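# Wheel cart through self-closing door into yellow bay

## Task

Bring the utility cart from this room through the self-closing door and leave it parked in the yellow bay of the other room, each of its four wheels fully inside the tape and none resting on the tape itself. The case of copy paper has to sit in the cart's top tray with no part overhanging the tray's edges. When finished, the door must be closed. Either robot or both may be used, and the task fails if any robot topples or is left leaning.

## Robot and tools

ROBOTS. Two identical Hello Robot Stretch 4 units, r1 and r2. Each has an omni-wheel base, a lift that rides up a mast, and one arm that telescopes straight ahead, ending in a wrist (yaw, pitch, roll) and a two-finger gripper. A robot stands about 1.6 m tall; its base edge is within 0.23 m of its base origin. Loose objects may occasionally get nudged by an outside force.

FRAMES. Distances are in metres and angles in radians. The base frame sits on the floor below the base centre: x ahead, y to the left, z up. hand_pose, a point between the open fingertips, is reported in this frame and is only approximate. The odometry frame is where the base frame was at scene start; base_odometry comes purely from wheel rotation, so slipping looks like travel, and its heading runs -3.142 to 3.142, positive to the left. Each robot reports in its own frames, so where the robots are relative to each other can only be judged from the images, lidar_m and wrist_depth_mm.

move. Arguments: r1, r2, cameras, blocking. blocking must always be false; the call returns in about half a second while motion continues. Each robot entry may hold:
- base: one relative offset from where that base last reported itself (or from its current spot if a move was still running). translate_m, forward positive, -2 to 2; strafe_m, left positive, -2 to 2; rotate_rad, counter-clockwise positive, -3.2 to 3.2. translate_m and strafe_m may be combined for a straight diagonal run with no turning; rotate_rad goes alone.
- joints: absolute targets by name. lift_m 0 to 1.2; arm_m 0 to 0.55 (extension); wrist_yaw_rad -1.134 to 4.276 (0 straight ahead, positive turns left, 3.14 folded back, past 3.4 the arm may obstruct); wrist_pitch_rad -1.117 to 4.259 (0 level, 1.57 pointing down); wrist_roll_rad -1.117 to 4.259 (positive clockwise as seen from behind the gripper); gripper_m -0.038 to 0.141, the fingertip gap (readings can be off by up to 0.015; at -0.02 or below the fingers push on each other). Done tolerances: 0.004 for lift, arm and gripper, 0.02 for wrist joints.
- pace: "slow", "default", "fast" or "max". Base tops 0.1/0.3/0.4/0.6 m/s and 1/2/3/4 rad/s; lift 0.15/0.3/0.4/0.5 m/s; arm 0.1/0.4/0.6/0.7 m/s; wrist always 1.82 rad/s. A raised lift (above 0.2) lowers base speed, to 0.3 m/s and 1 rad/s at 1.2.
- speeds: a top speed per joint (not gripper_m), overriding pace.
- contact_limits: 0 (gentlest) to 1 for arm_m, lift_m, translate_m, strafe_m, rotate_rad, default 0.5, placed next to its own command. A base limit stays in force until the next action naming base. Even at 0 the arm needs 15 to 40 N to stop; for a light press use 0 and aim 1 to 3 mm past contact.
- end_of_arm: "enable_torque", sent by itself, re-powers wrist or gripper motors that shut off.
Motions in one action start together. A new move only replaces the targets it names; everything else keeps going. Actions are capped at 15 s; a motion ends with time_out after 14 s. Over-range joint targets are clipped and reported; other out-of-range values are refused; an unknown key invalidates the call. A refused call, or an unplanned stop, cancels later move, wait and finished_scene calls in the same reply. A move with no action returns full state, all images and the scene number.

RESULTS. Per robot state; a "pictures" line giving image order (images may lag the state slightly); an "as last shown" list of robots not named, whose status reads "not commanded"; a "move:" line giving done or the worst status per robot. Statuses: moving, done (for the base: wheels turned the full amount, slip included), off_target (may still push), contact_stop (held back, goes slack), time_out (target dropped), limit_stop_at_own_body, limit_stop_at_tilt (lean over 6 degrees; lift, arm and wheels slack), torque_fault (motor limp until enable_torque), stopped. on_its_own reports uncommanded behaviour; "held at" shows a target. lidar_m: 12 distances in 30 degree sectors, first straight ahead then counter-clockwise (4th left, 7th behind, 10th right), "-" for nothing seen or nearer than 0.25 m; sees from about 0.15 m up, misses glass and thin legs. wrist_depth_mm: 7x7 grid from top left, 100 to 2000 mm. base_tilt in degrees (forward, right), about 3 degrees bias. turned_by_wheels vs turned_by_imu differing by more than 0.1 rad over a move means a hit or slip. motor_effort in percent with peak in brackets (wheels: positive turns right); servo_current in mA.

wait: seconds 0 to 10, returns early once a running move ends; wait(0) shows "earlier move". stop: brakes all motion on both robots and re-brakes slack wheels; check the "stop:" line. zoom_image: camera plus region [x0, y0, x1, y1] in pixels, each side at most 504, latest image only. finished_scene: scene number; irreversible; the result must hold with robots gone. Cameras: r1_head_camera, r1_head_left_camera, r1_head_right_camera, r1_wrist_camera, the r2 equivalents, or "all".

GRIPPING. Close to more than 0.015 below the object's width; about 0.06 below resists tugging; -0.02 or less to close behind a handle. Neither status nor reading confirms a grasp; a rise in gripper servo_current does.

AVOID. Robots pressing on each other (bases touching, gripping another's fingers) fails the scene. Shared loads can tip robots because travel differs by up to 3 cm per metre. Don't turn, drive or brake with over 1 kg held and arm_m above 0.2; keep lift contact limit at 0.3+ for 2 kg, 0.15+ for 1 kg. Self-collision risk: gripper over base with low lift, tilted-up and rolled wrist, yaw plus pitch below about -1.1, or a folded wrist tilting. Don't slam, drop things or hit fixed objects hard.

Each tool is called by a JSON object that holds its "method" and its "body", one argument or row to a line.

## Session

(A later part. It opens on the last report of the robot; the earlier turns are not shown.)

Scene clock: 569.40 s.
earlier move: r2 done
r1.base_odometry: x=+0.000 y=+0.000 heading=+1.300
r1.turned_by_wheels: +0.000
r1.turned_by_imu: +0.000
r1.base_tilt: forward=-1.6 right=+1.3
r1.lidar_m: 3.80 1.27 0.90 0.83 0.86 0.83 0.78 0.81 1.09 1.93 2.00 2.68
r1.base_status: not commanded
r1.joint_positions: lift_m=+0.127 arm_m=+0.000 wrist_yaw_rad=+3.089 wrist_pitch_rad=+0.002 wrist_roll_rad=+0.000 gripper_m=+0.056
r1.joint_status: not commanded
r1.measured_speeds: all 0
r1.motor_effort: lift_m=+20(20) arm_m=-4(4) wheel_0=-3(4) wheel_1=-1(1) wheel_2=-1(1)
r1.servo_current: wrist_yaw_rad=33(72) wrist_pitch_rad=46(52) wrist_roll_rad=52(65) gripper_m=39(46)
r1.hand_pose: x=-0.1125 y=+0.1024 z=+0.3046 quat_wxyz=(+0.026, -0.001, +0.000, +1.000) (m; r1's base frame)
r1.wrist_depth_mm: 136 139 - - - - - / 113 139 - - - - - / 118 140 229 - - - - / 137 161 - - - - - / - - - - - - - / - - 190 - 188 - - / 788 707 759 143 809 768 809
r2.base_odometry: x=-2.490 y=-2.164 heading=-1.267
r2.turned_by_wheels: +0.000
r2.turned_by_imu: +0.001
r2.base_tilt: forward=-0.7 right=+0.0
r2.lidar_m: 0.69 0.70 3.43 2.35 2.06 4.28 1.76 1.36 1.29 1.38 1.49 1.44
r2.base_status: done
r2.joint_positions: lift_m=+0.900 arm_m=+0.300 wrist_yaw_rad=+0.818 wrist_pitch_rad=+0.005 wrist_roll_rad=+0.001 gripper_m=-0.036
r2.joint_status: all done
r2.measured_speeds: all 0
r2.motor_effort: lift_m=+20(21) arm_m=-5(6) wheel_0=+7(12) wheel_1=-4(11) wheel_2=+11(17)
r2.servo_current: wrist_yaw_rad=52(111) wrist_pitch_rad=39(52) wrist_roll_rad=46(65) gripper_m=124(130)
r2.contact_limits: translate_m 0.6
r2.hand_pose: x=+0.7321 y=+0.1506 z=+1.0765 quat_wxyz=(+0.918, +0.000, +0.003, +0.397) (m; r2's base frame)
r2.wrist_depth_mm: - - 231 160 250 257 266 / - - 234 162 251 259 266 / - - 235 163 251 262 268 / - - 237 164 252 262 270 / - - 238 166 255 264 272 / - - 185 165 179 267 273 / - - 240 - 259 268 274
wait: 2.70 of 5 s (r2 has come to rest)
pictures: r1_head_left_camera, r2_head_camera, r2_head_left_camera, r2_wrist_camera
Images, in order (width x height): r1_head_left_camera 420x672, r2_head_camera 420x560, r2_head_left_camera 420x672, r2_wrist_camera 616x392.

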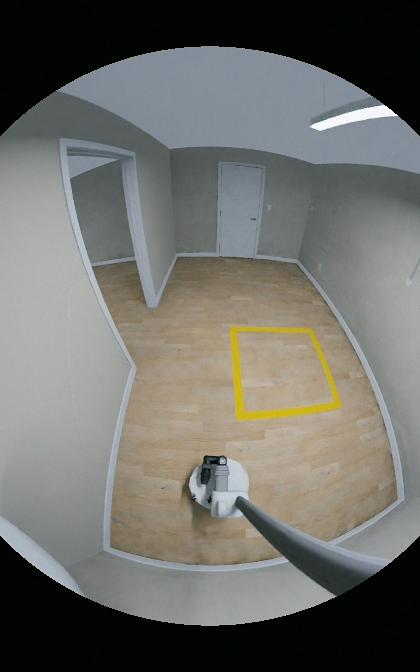

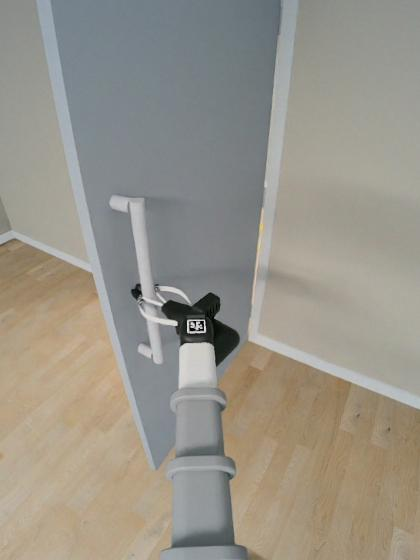

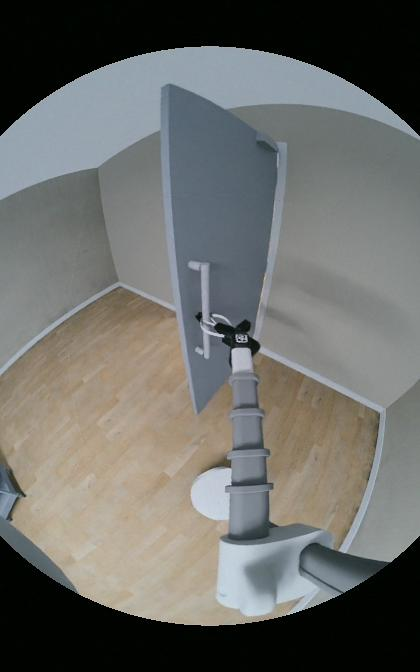

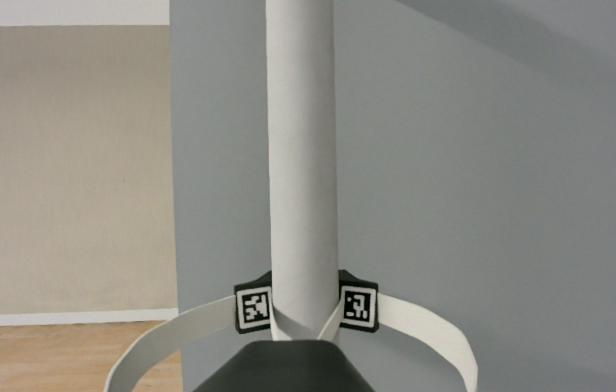

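{"method": "move", "body": {
  "blocking": false,
  "r1": {"base":{"translate_m":1.75,"strafe_m":-0.1},"pace":"fast","joints":{"wrist_yaw_rad":3.0}}
}}

{"method": "wait", "body": {
  "seconds": 8
}}

{"method": "move", "body": {
  "blocking": false,
  "r1": {"base":{"rotate_rad":1.571}}
}}

{"method": "wait", "body": {
  "seconds": 4
}}

{"method": "wait", "body": {
  "seconds": 0.3,
  "cameras": ["r1_head_camera","r1_head_left_camera","r1_head_right_camera"]
}}

Scene clock: 584.00 s.
move: r1 moving
r1.base_odometry: x=+0.016 y=+0.048 heading=+1.300
r1.turned_by_wheels: +0.000
r1.turned_by_imu: +0.000
r1.base_tilt: forward=-1.6 right=+1.3
r1.lidar_m: 3.85 1.26 0.89 0.84 0.86 0.87 0.83 0.84 1.16 1.90 1.98 2.70
r1.base_status: translate_m moving; strafe_m moving
r1.joint_positions: lift_m=+0.127 arm_m=+0.000 wrist_yaw_rad=+3.003 wrist_pitch_rad=+0.002 wrist_roll_rad=+0.000 gripper_m=+0.056
r1.joint_status: wrist_yaw_rad moving
r1.measured_speeds: translate_m=+0.194 strafe_m=-0.012 rotate_rad=-0.008 lift_m=+0.000 arm_m=+0.000 wrist_yaw_rad=+0.000 wrist_pitch_rad=+0.000 wrist_roll_rad=+0.000
r1.motor_effort: lift_m=+20(20) arm_m=-4(4) wheel_0=+9(9) wheel_1=+8(8) wheel_2=-13(13)
r1.servo_current: wrist_yaw_rad=52(65) wrist_pitch_rad=39(46) wrist_roll_rad=52(65) gripper_m=39(46)
r1.hand_pose: x=-0.1026 y=+0.1265 z=+0.3046 quat_wxyz=(+0.069, -0.001, +0.000, +0.998) (m; r1's base frame)
r1.wrist_depth_mm: 137 143 - - - - - / 128 141 - - - - - / 127 170 - - - - - / 138 192 - - - - - / - - - - - - - / - - 191 - 188 - - / 798 707 750 154 798 788 759
r2: as last shown
r2.turned_by_imu: +0.000
r2.base_tilt: forward=-0.6 right=+0.0
r2.lidar_m: 0.67 0.70 3.44 2.31 2.06 4.27 1.77 1.33 1.30 1.40 1.49 1.46
r2.motor_effort: lift_m=+20(21) arm_m=-6(6) wheel_0=+7(8) wheel_1=-4(4) wheel_2=+11(11)
r2.servo_current: wrist_yaw_rad=46(59) wrist_pitch_rad=46(46) wrist_roll_rad=52(52) gripper_m=124(130)
r2.contact_limits: translate_m 0.6
r2.hand_pose: x=+0.7320 y=+0.1506 z=+1.0765 quat_wxyz=(+0.918, +0.000, +0.003, +0.397) (m; r2's base frame)
r2.wrist_depth_mm: - - 233 160 248 258 265 / - - 235 162 250 259 267 / - - 236 163 252 259 268 / - - 236 165 252 263 270 / - - 238 165 254 263 272 / - - 185 166 179 266 276 / - - 240 - 259 268 276
pictures: none

Scene clock: 589.17 s.
earlier move: r1 done
r1.base_odometry: x=+0.565 y=+1.659 heading=+1.300
r1.turned_by_wheels: +0.000
r1.turned_by_imu: +0.001
r1.base_tilt: forward=-1.6 right=+1.3
r1.lidar_m: 2.16 1.46 1.05 4.25 1.19 1.38 2.53 2.63 1.86 1.77 1.84 2.28
r1.base_status: done
r1.joint_positions: lift_m=+0.127 arm_m=+0.000 wrist_yaw_rad=+3.003 wrist_pitch_rad=+0.002 wrist_roll_rad=+0.000 gripper_m=+0.056
r1.joint_status: all done
r1.measured_speeds: all 0
r1.motor_effort: lift_m=+20(20) arm_m=-4(4) wheel_0=+1(10) wheel_1=+1(8) wheel_2=+2(13)
r1.servo_current: wrist_yaw_rad=46(78) wrist_pitch_rad=33(52) wrist_roll_rad=39(65) gripper_m=46(52)
r1.hand_pose: x=-0.1026 y=+0.1265 z=+0.3046 quat_wxyz=(+0.069, -0.001, +0.000, +0.998) (m; r1's base frame)
r1.wrist_depth_mm: 138 - - - - - - / 137 167 - - - - - / 138 194 - - - - - / 140 224 - - - - - / 1983 - - - - - - / 1160 1308 193 1182 187 1160 1042 / 854 759 759 798 798 788 831
r2.base_odometry: x=-2.490 y=-2.164 heading=-1.267
r2.turned_by_wheels: +0.000
r2.turned_by_imu: +0.001
r2.base_tilt: forward=-0.6 right=+0.1
r2.lidar_m: 0.69 0.69 3.43 2.35 2.05 4.30 1.77 1.34 1.30 1.41 1.47 1.45
r2.base_status: not commanded
r2.joint_positions: lift_m=+0.900 arm_m=+0.300 wrist_yaw_rad=+0.818 wrist_pitch_rad=+0.005 wrist_roll_rad=+0.001 gripper_m=-0.036
r2.joint_status: not commanded
r2.measured_speeds: all 0
r2.motor_effort: lift_m=+20(21) arm_m=-6(6) wheel_0=+7(8) wheel_1=-4(5) wheel_2=+11(12)
r2.servo_current: wrist_yaw_rad=52(59) wrist_pitch_rad=39(52) wrist_roll_rad=52(59) gripper_m=124(130)
r2.contact_limits: translate_m 0.6
r2.hand_pose: x=+0.7320 y=+0.1506 z=+1.0765 quat_wxyz=(+0.918, +0.000, +0.003, +0.397) (m; r2's base frame)
r2.wrist_depth_mm: - - 233 160 249 258 266 / - - 234 162 251 259 266 / - - 236 163 252 260 268 / - - 237 164 251 263 268 / - - 238 166 255 264 271 / - - 185 166 179 265 274 / - - 240 - 259 268 276
wait: 5.17 of 8 s (r1 has come to rest)
pictures: none

Scene clock: 589.67 s.
move: r1 moving
r1.base_odometry: x=+0.565 y=+1.659 heading=+1.552
r1.turned_by_wheels: +0.252
r1.turned_by_imu: +0.252
r1.base_tilt: forward=-1.6 right=+1.3
r1.lidar_m: 2.17 1.17 1.05 1.32 1.19 1.92 2.51 2.15 1.82 1.78 2.02 2.16
r1.base_status: rotate_rad moving
r1.joint_positions: lift_m=+0.127 arm_m=+0.000 wrist_yaw_rad=+3.003 wrist_pitch_rad=+0.002 wrist_roll_rad=+0.000 gripper_m=+0.056
r1.joint_status: not commanded
r1.measured_speeds: translate_m=+0.000 strafe_m=+0.000 rotate_rad=+0.981 lift_m=+0.000 arm_m=+0.000 wrist_yaw_rad=+0.000 wrist_pitch_rad=+0.000 wrist_roll_rad=+0.000
r1.motor_effort: lift_m=+20(20) arm_m=-4(4) wheel_0=-7(9) wheel_1=-7(8) wheel_2=-5(7)
r1.servo_current: wrist_yaw_rad=46(72) wrist_pitch_rad=46(46) wrist_roll_rad=39(65) gripper_m=39(46)
r1.hand_pose: x=-0.1026 y=+0.1265 z=+0.3046 quat_wxyz=(+0.069, -0.001, +0.000, +0.998) (m; r1's base frame)
r1.wrist_depth_mm: 138 - - - - - - / 137 167 - - - - - / 138 193 - - - - - / 140 224 - - - - - / 1983 - - - - 1863 - / 1205 1205 191 1205 187 1160 1138 / 854 750 715 798 798 778 809
r2: as last shown
r2.turned_by_imu: +0.000
r2.base_tilt: forward=-0.7 right=+0.0
r2.lidar_m: 0.70 0.71 3.44 2.34 2.05 4.28 1.76 1.33 1.30 1.37 1.49 1.45
r2.motor_effort: lift_m=+21(21) arm_m=-5(6) wheel_0=+7(8) wheel_1=-4(5) wheel_2=+11(12)
r2.servo_current: wrist_yaw_rad=52(59) wrist_pitch_rad=39(52) wrist_roll_rad=33(59) gripper_m=124(124)
r2.contact_limits: translate_m 0.6
r2.wrist_depth_mm: - - 232 160 250 257 263 / - - 235 162 250 259 266 / - - 236 163 251 260 270 / - - 237 164 253 264 270 / - - 237 166 254 264 272 / - - 185 166 179 266 273 / - - 240 - 259 267 277
pictures: none

Scene clock: 591.23 s.
earlier move: r1 done
r1.base_odometry: x=+0.565 y=+1.659 heading=+2.871
r1.turned_by_wheels: +1.319
r1.turned_by_imu: +1.326
r1.base_tilt: forward=-1.6 right=+1.3
r1.lidar_m: 4.26 1.17 1.39 2.50 2.58 1.89 1.77 1.86 2.32 2.17 1.46 1.03
r1.base_status: done
r1.joint_positions: lift_m=+0.127 arm_m=+0.000 wrist_yaw_rad=+3.003 wrist_pitch_rad=+0.002 wrist_roll_rad=+0.000 gripper_m=+0.056
r1.joint_status: not commanded
r1.measured_speeds: all 0
r1.motor_effort: lift_m=+20(20) arm_m=-4(4) wheel_0=-2(10) wheel_1=-1(8) wheel_2=+0(9)
r1.servo_current: wrist_yaw_rad=46(72) wrist_pitch_rad=39(52) wrist_roll_rad=52(65) gripper_m=39(46)
r1.hand_pose: x=-0.1026 y=+0.1265 z=+0.3046 quat_wxyz=(+0.069, -0.001, +0.000, +0.998) (m; r1's base frame)
r1.wrist_depth_mm: 138 - - - - - - / 139 161 - - - - - / 138 193 - - - - - / 141 206 - - - - - / - - - 1983 - - - / 1205 1182 193 1182 188 1160 1138 / 842 750 750 778 788 778 820
r2.base_odometry: x=-2.490 y=-2.164 heading=-1.267
r2.turned_by_wheels: +0.000
r2.turned_by_imu: +0.000
r2.base_tilt: forward=-0.6 right=+0.1
r2.lidar_m: 0.71 0.71 3.45 2.32 2.05 4.30 1.78 1.35 1.29 1.38 1.48 1.45
r2.base_status: not commanded
r2.joint_positions: lift_m=+0.900 arm_m=+0.300 wrist_yaw_rad=+0.818 wrist_pitch_rad=+0.005 wrist_roll_rad=+0.001 gripper_m=-0.036
r2.joint_status: not commanded
r2.measured_speeds: all 0
r2.motor_effort: lift_m=+21(21) arm_m=-6(6) wheel_0=+7(8) wheel_1=-4(5) wheel_2=+11(12)
r2.servo_current: wrist_yaw_rad=46(59) wrist_pitch_rad=52(52) wrist_roll_rad=46(59) gripper_m=117(130)
r2.contact_limits: translate_m 0.6
r2.hand_pose: x=+0.7320 y=+0.1506 z=+1.0765 quat_wxyz=(+0.918, +0.000, +0.003, +0.397) (m; r2's base frame)
r2.wrist_depth_mm: - - 233 161 248 257 265 / - - 234 162 250 259 266 / - - 236 163 252 260 268 / - - 237 164 252 263 270 / - - 239 165 254 263 273 / - - 185 166 179 267 274 / - - 240 - 259 267 277
wait: 1.57 of 4 s (r1 has come to rest)
pictures: none

Scene clock: 591.53 s.
r1.base_odometry: x=+0.565 y=+1.659 heading=+2.871
r1.turned_by_wheels: +0.000
r1.turned_by_imu: +0.000
r1.base_tilt: forward=-1.6 right=+1.3
r1.lidar_m: 4.23 1.20 1.38 2.50 2.57 1.87 1.78 1.85 2.31 2.20 1.46 1.04
r1.base_status: done
r1.joint_positions: lift_m=+0.127 arm_m=+0.000 wrist_yaw_rad=+3.003 wrist_pitch_rad=+0.002 wrist_roll_rad=+0.000 gripper_m=+0.056
r1.joint_status: not commanded
r1.measured_speeds: all 0
r1.motor_effort: lift_m=+20(20) arm_m=-4(4) wheel_0=-1(10) wheel_1=-1(8) wheel_2=+0(9)
r1.servo_current: wrist_yaw_rad=52(72) wrist_pitch_rad=39(52) wrist_roll_rad=65(65) gripper_m=39(46)
r1.hand_pose: x=-0.1026 y=+0.1265 z=+0.3046 quat_wxyz=(+0.069, -0.001, +0.000, +0.998) (m; r1's base frame)
r1.wrist_depth_mm: 138 - - - - - - / 138 161 - - - - - / 138 193 - - - - - / 141 207 - - - - - / - - - 1863 - - - / 1205 1182 193 1205 187 1160 1160 / 831 750 750 778 778 788 820
r2.base_odometry: x=-2.490 y=-2.164 heading=-1.267
r2.turned_by_wheels: +0.000
r2.turned_by_imu: +0.000
r2.base_tilt: forward=-0.7 right=+0.1
r2.lidar_m: 0.69 0.70 3.44 2.32 2.05 4.33 1.75 1.36 1.29 1.39 1.49 1.46
r2.base_status: not commanded
r2.joint_positions: lift_m=+0.900 arm_m=+0.300 wrist_yaw_rad=+0.818 wrist_pitch_rad=+0.005 wrist_roll_rad=+0.001 gripper_m=-0.036
r2.joint_status: not commanded
r2.measured_speeds: all 0
r2.motor_effort: lift_m=+20(21) arm_m=-6(6) wheel_0=+7(8) wheel_1=-4(5) wheel_2=+11(12)
r2.servo_current: wrist_yaw_rad=46(59) wrist_pitch_rad=39(52) wrist_roll_rad=46(59) gripper_m=124(130)
r2.contact_limits: translate_m 0.6
r2.hand_pose: x=+0.7320 y=+0.1506 z=+1.0765 quat_wxyz=(+0.918, +0.000, +0.003, +0.397) (m; r2's base frame)
r2.wrist_depth_mm: - - 233 160 248 257 265 / - - 234 162 250 258 266 / - - 236 163 252 260 270 / - - 237 163 252 263 270 / - - 239 165 254 264 272 / - - 185 165 179 266 274 / - - 240 - 259 267 276
wait: 0.30 s; at rest by 0.27 s
pictures: r1_head_camera, r1_head_left_camera, r1_head_right_camera
Images, in order (width x height): r1_head_camera 420x560, r1_head_left_camera 420x672, r1_head_right_camera 420x672.

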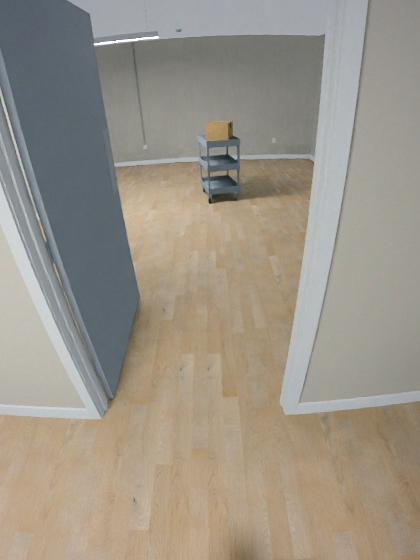

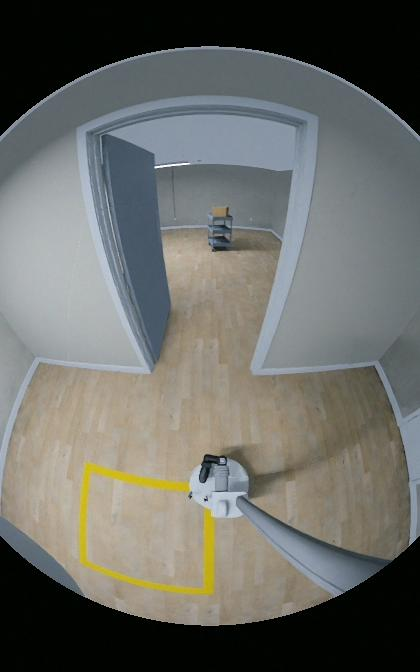

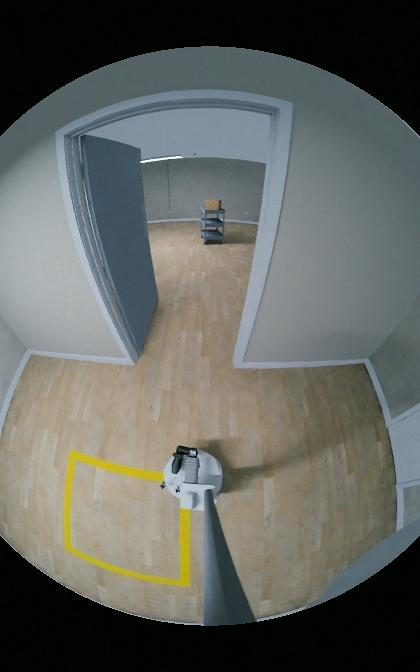

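{"method": "move", "body": {
  "blocking": false,
  "cameras": ["r1_head_camera","r2_head_camera","r1_head_left_camera"]
}}

Scene clock: 621.50 s.
r1.base_odometry: x=+0.565 y=+1.659 heading=+2.871
r1.turned_by_wheels: +0.000
r1.turned_by_imu: +0.000
r1.base_tilt: forward=-1.6 right=+1.3
r1.lidar_m: 4.22 1.17 1.38 2.50 2.58 1.89 1.75 1.84 2.32 2.19 1.45 1.06
r1.base_status: done
r1.joint_positions: lift_m=+0.127 arm_m=+0.000 wrist_yaw_rad=+3.003 wrist_pitch_rad=+0.002 wrist_roll_rad=+0.000 gripper_m=+0.056
r1.joint_status: not commanded
r1.measured_speeds: all 0
r1.motor_effort: lift_m=+20(20) arm_m=-4(4) wheel_0=-2(10) wheel_1=-1(8) wheel_2=+0(9)
r1.servo_current: wrist_yaw_rad=33(72) wrist_pitch_rad=39(52) wrist_roll_rad=46(65) gripper_m=33(46)
r1.hand_pose: x=-0.1026 y=+0.1265 z=+0.3046 quat_wxyz=(+0.069, -0.001, +0.000, +0.998) (m; r1's base frame)
r1.wrist_depth_mm: 138 - - - - - - / 139 162 - - - - - / 138 193 - - - - - / 140 207 - - - - - / - - - 1921 - - - / 1160 1182 194 1229 187 1182 1138 / 831 741 750 788 809 778 831
r2.base_odometry: x=-2.490 y=-2.164 heading=-1.267
r2.turned_by_wheels: +0.000
r2.turned_by_imu: +0.000
r2.base_tilt: forward=-0.6 right=+0.0
r2.lidar_m: 0.69 0.70 3.43 2.31 2.04 4.30 1.77 1.34 1.30 1.38 1.50 1.45
r2.base_status: not commanded
r2.joint_positions: lift_m=+0.900 arm_m=+0.300 wrist_yaw_rad=+0.818 wrist_pitch_rad=+0.005 wrist_roll_rad=+0.001 gripper_m=-0.036
r2.joint_status: not commanded
r2.measured_speeds: all 0
r2.motor_effort: lift_m=+20(21) arm_m=-6(6) wheel_0=+7(8) wheel_1=-4(5) wheel_2=+11(12)
r2.servo_current: wrist_yaw_rad=52(59) wrist_pitch_rad=46(52) wrist_roll_rad=52(59) gripper_m=124(130)
r2.contact_limits: translate_m 0.6
r2.hand_pose: x=+0.7320 y=+0.1506 z=+1.0765 quat_wxyz=(+0.918, +0.000, +0.003, +0.397) (m; r2's base frame)
r2.wrist_depth_mm: - - 233 160 249 257 266 / - - 235 162 251 259 267 / - - 236 163 251 260 268 / - - 237 164 253 262 270 / - - 238 166 254 264 272 / - - 185 166 179 266 274 / - - 240 - 259 268 277
pictures: r1_head_camera, r1_head_left_camera, r2_head_camera
Images, in order (width x height): r1_head_camera 420x560, r1_head_left_camera 420x672, r2_head_camera 420x560.

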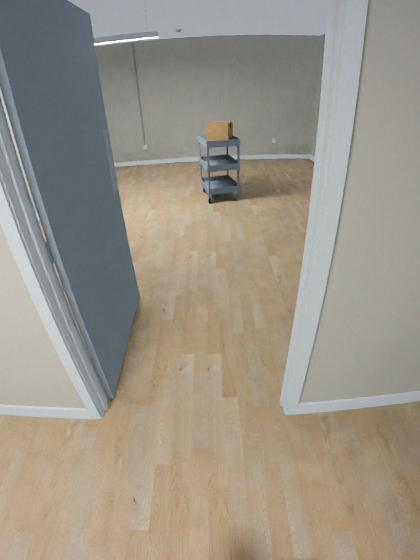

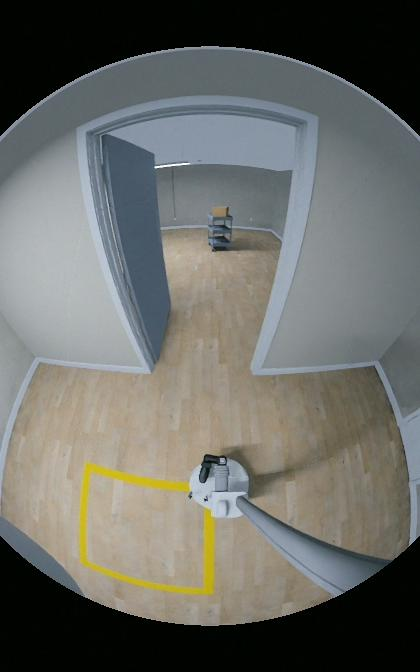

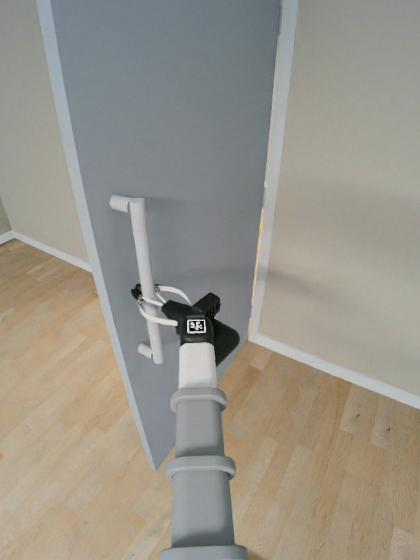

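{"method": "move", "body": {
  "blocking": false,
  "r1": {"base":{"translate_m":1.0},"contact_limits":{"translate_m":0.2}}
}}

{"method": "wait", "body": {
  "seconds": 6,
  "cameras": ["r1_head_camera","r1_head_left_camera","r1_head_right_camera"]
}}

Scene clock: 633.07 s.
move: r1 moving
r1.base_odometry: x=+0.535 y=+1.668 heading=+2.871
r1.turned_by_wheels: +0.000
r1.turned_by_imu: +0.000
r1.base_tilt: forward=-1.6 right=+1.3
r1.lidar_m: 4.22 1.19 1.34 2.51 2.57 1.91 1.80 1.85 2.32 2.20 1.44 1.05
r1.base_status: translate_m moving
r1.joint_positions: lift_m=+0.127 arm_m=+0.000 wrist_yaw_rad=+3.003 wrist_pitch_rad=+0.002 wrist_roll_rad=+0.000 gripper_m=+0.056
r1.joint_status: not commanded
r1.measured_speeds: translate_m=+0.122 strafe_m=+0.000 rotate_rad=-0.001 lift_m=+0.000 arm_m=+0.000 wrist_yaw_rad=+0.000 wrist_pitch_rad=+0.000 wrist_roll_rad=+0.000
r1.motor_effort: lift_m=+20(20) arm_m=-4(4) wheel_0=+9(9) wheel_1=+6(6) wheel_2=-8(10)
r1.servo_current: wrist_yaw_rad=52(65) wrist_pitch_rad=39(52) wrist_roll_rad=39(59) gripper_m=46(46)
r1.contact_limits: translate_m 0.2
r1.hand_pose: x=-0.1026 y=+0.1265 z=+0.3046 quat_wxyz=(+0.069, -0.001, +0.000, +0.998) (m; r1's base frame)
r1.wrist_depth_mm: 137 - - - - - - / 138 147 - - - - - / 138 201 - - - - - / 139 203 - - - - - / 1708 - - 1921 - - - / 1182 1182 194 1205 187 1160 1138 / 854 741 715 798 788 778 820
r2: as last shown
r2.base_tilt: forward=-0.6 right=+0.1
r2.lidar_m: 0.70 0.71 3.45 2.32 2.06 4.32 1.73 1.35 1.29 1.40 1.49 1.45
r2.motor_effort: lift_m=+20(21) arm_m=-6(6) wheel_0=+7(7) wheel_1=-4(4) wheel_2=+11(11)
r2.servo_current: wrist_yaw_rad=52(59) wrist_pitch_rad=46(52) wrist_roll_rad=52(59) gripper_m=117(130)
r2.contact_limits: translate_m 0.6
r2.wrist_depth_mm: - - 233 160 248 257 266 / - - 234 162 250 258 267 / - - 236 163 251 262 270 / - - 236 164 253 263 271 / - - 239 166 254 264 272 / - - 184 166 179 267 273 / - - 239 - 259 268 276
pictures: none

Scene clock: 637.40 s.
earlier move: r1 done
r1.base_odometry: x=-0.399 y=+1.927 heading=+2.871
r1.turned_by_wheels: +0.000
r1.turned_by_imu: +0.000
r1.base_tilt: forward=-1.6 right=+1.3
r1.lidar_m: 3.24 0.95 0.68 0.64 2.64 2.91 2.79 2.86 2.29 0.29 0.28 2.98
r1.base_status: done
r1.joint_positions: lift_m=+0.127 arm_m=+0.000 wrist_yaw_rad=+3.003 wrist_pitch_rad=+0.002 wrist_roll_rad=+0.000 gripper_m=+0.056
r1.joint_status: not commanded
r1.measured_speeds: all 0
r1.motor_effort: lift_m=+20(20) arm_m=-4(4) wheel_0=+1(9) wheel_1=+1(7) wheel_2=+1(11)
r1.servo_current: wrist_yaw_rad=33(65) wrist_pitch_rad=46(52) wrist_roll_rad=46(65) gripper_m=39(52)
r1.contact_limits: translate_m 0.2
r1.hand_pose: x=-0.1026 y=+0.1265 z=+0.3046 quat_wxyz=(+0.069, -0.001, +0.000, +0.998) (m; r1's base frame)
r1.wrist_depth_mm: 138 - - - - - - / 137 166 - - - - - / 138 193 - - - - - / 140 224 - - - - - / 1921 - - - - - - / 1182 1205 193 1336 187 1182 1160 / 854 750 750 798 809 778 820
r2.base_odometry: x=-2.490 y=-2.164 heading=-1.267
r2.turned_by_wheels: +0.000
r2.turned_by_imu: +0.001
r2.base_tilt: forward=-0.6 right=+0.0
r2.lidar_m: 0.71 0.70 3.44 2.31 2.04 4.33 1.78 1.34 1.28 1.37 1.50 1.44
r2.base_status: not commanded
r2.joint_positions: lift_m=+0.900 arm_m=+0.300 wrist_yaw_rad=+0.818 wrist_pitch_rad=+0.005 wrist_roll_rad=+0.001 gripper_m=-0.036
r2.joint_status: not commanded
r2.measured_speeds: all 0
r2.motor_effort: lift_m=+21(21) arm_m=-6(6) wheel_0=+7(8) wheel_1=-4(5) wheel_2=+11(12)
r2.servo_current: wrist_yaw_rad=39(65) wrist_pitch_rad=46(52) wrist_roll_rad=52(59) gripper_m=124(130)
r2.contact_limits: translate_m 0.6
r2.hand_pose: x=+0.7320 y=+0.1506 z=+1.0765 quat_wxyz=(+0.918, +0.000, +0.003, +0.397) (m; r2's base frame)
r2.wrist_depth_mm: - - 234 160 249 258 266 / - - 234 162 251 259 266 / - - 236 163 252 262 268 / - - 236 164 252 262 270 / - - 238 166 254 264 272 / - - 185 166 179 265 273 / - - 239 - 258 268 276
wait: 4.33 of 6 s (r1 has come to rest)
pictures: r1_head_camera, r1_head_left_camera, r1_head_right_camera
Images, in order (width x height): r1_head_camera 420x560, r1_head_left_camera 420x672, r1_head_right_camera 420x672.

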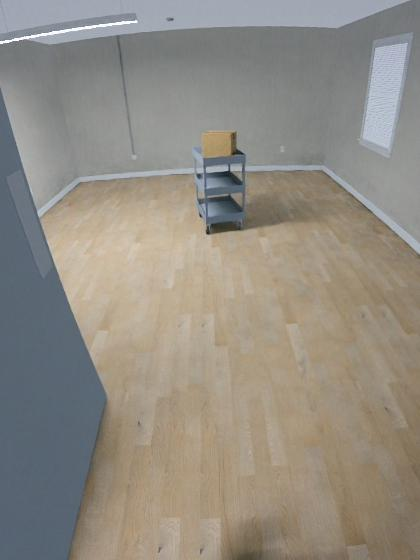

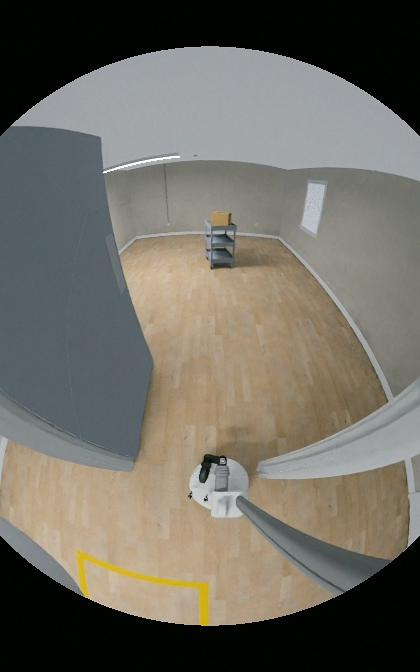

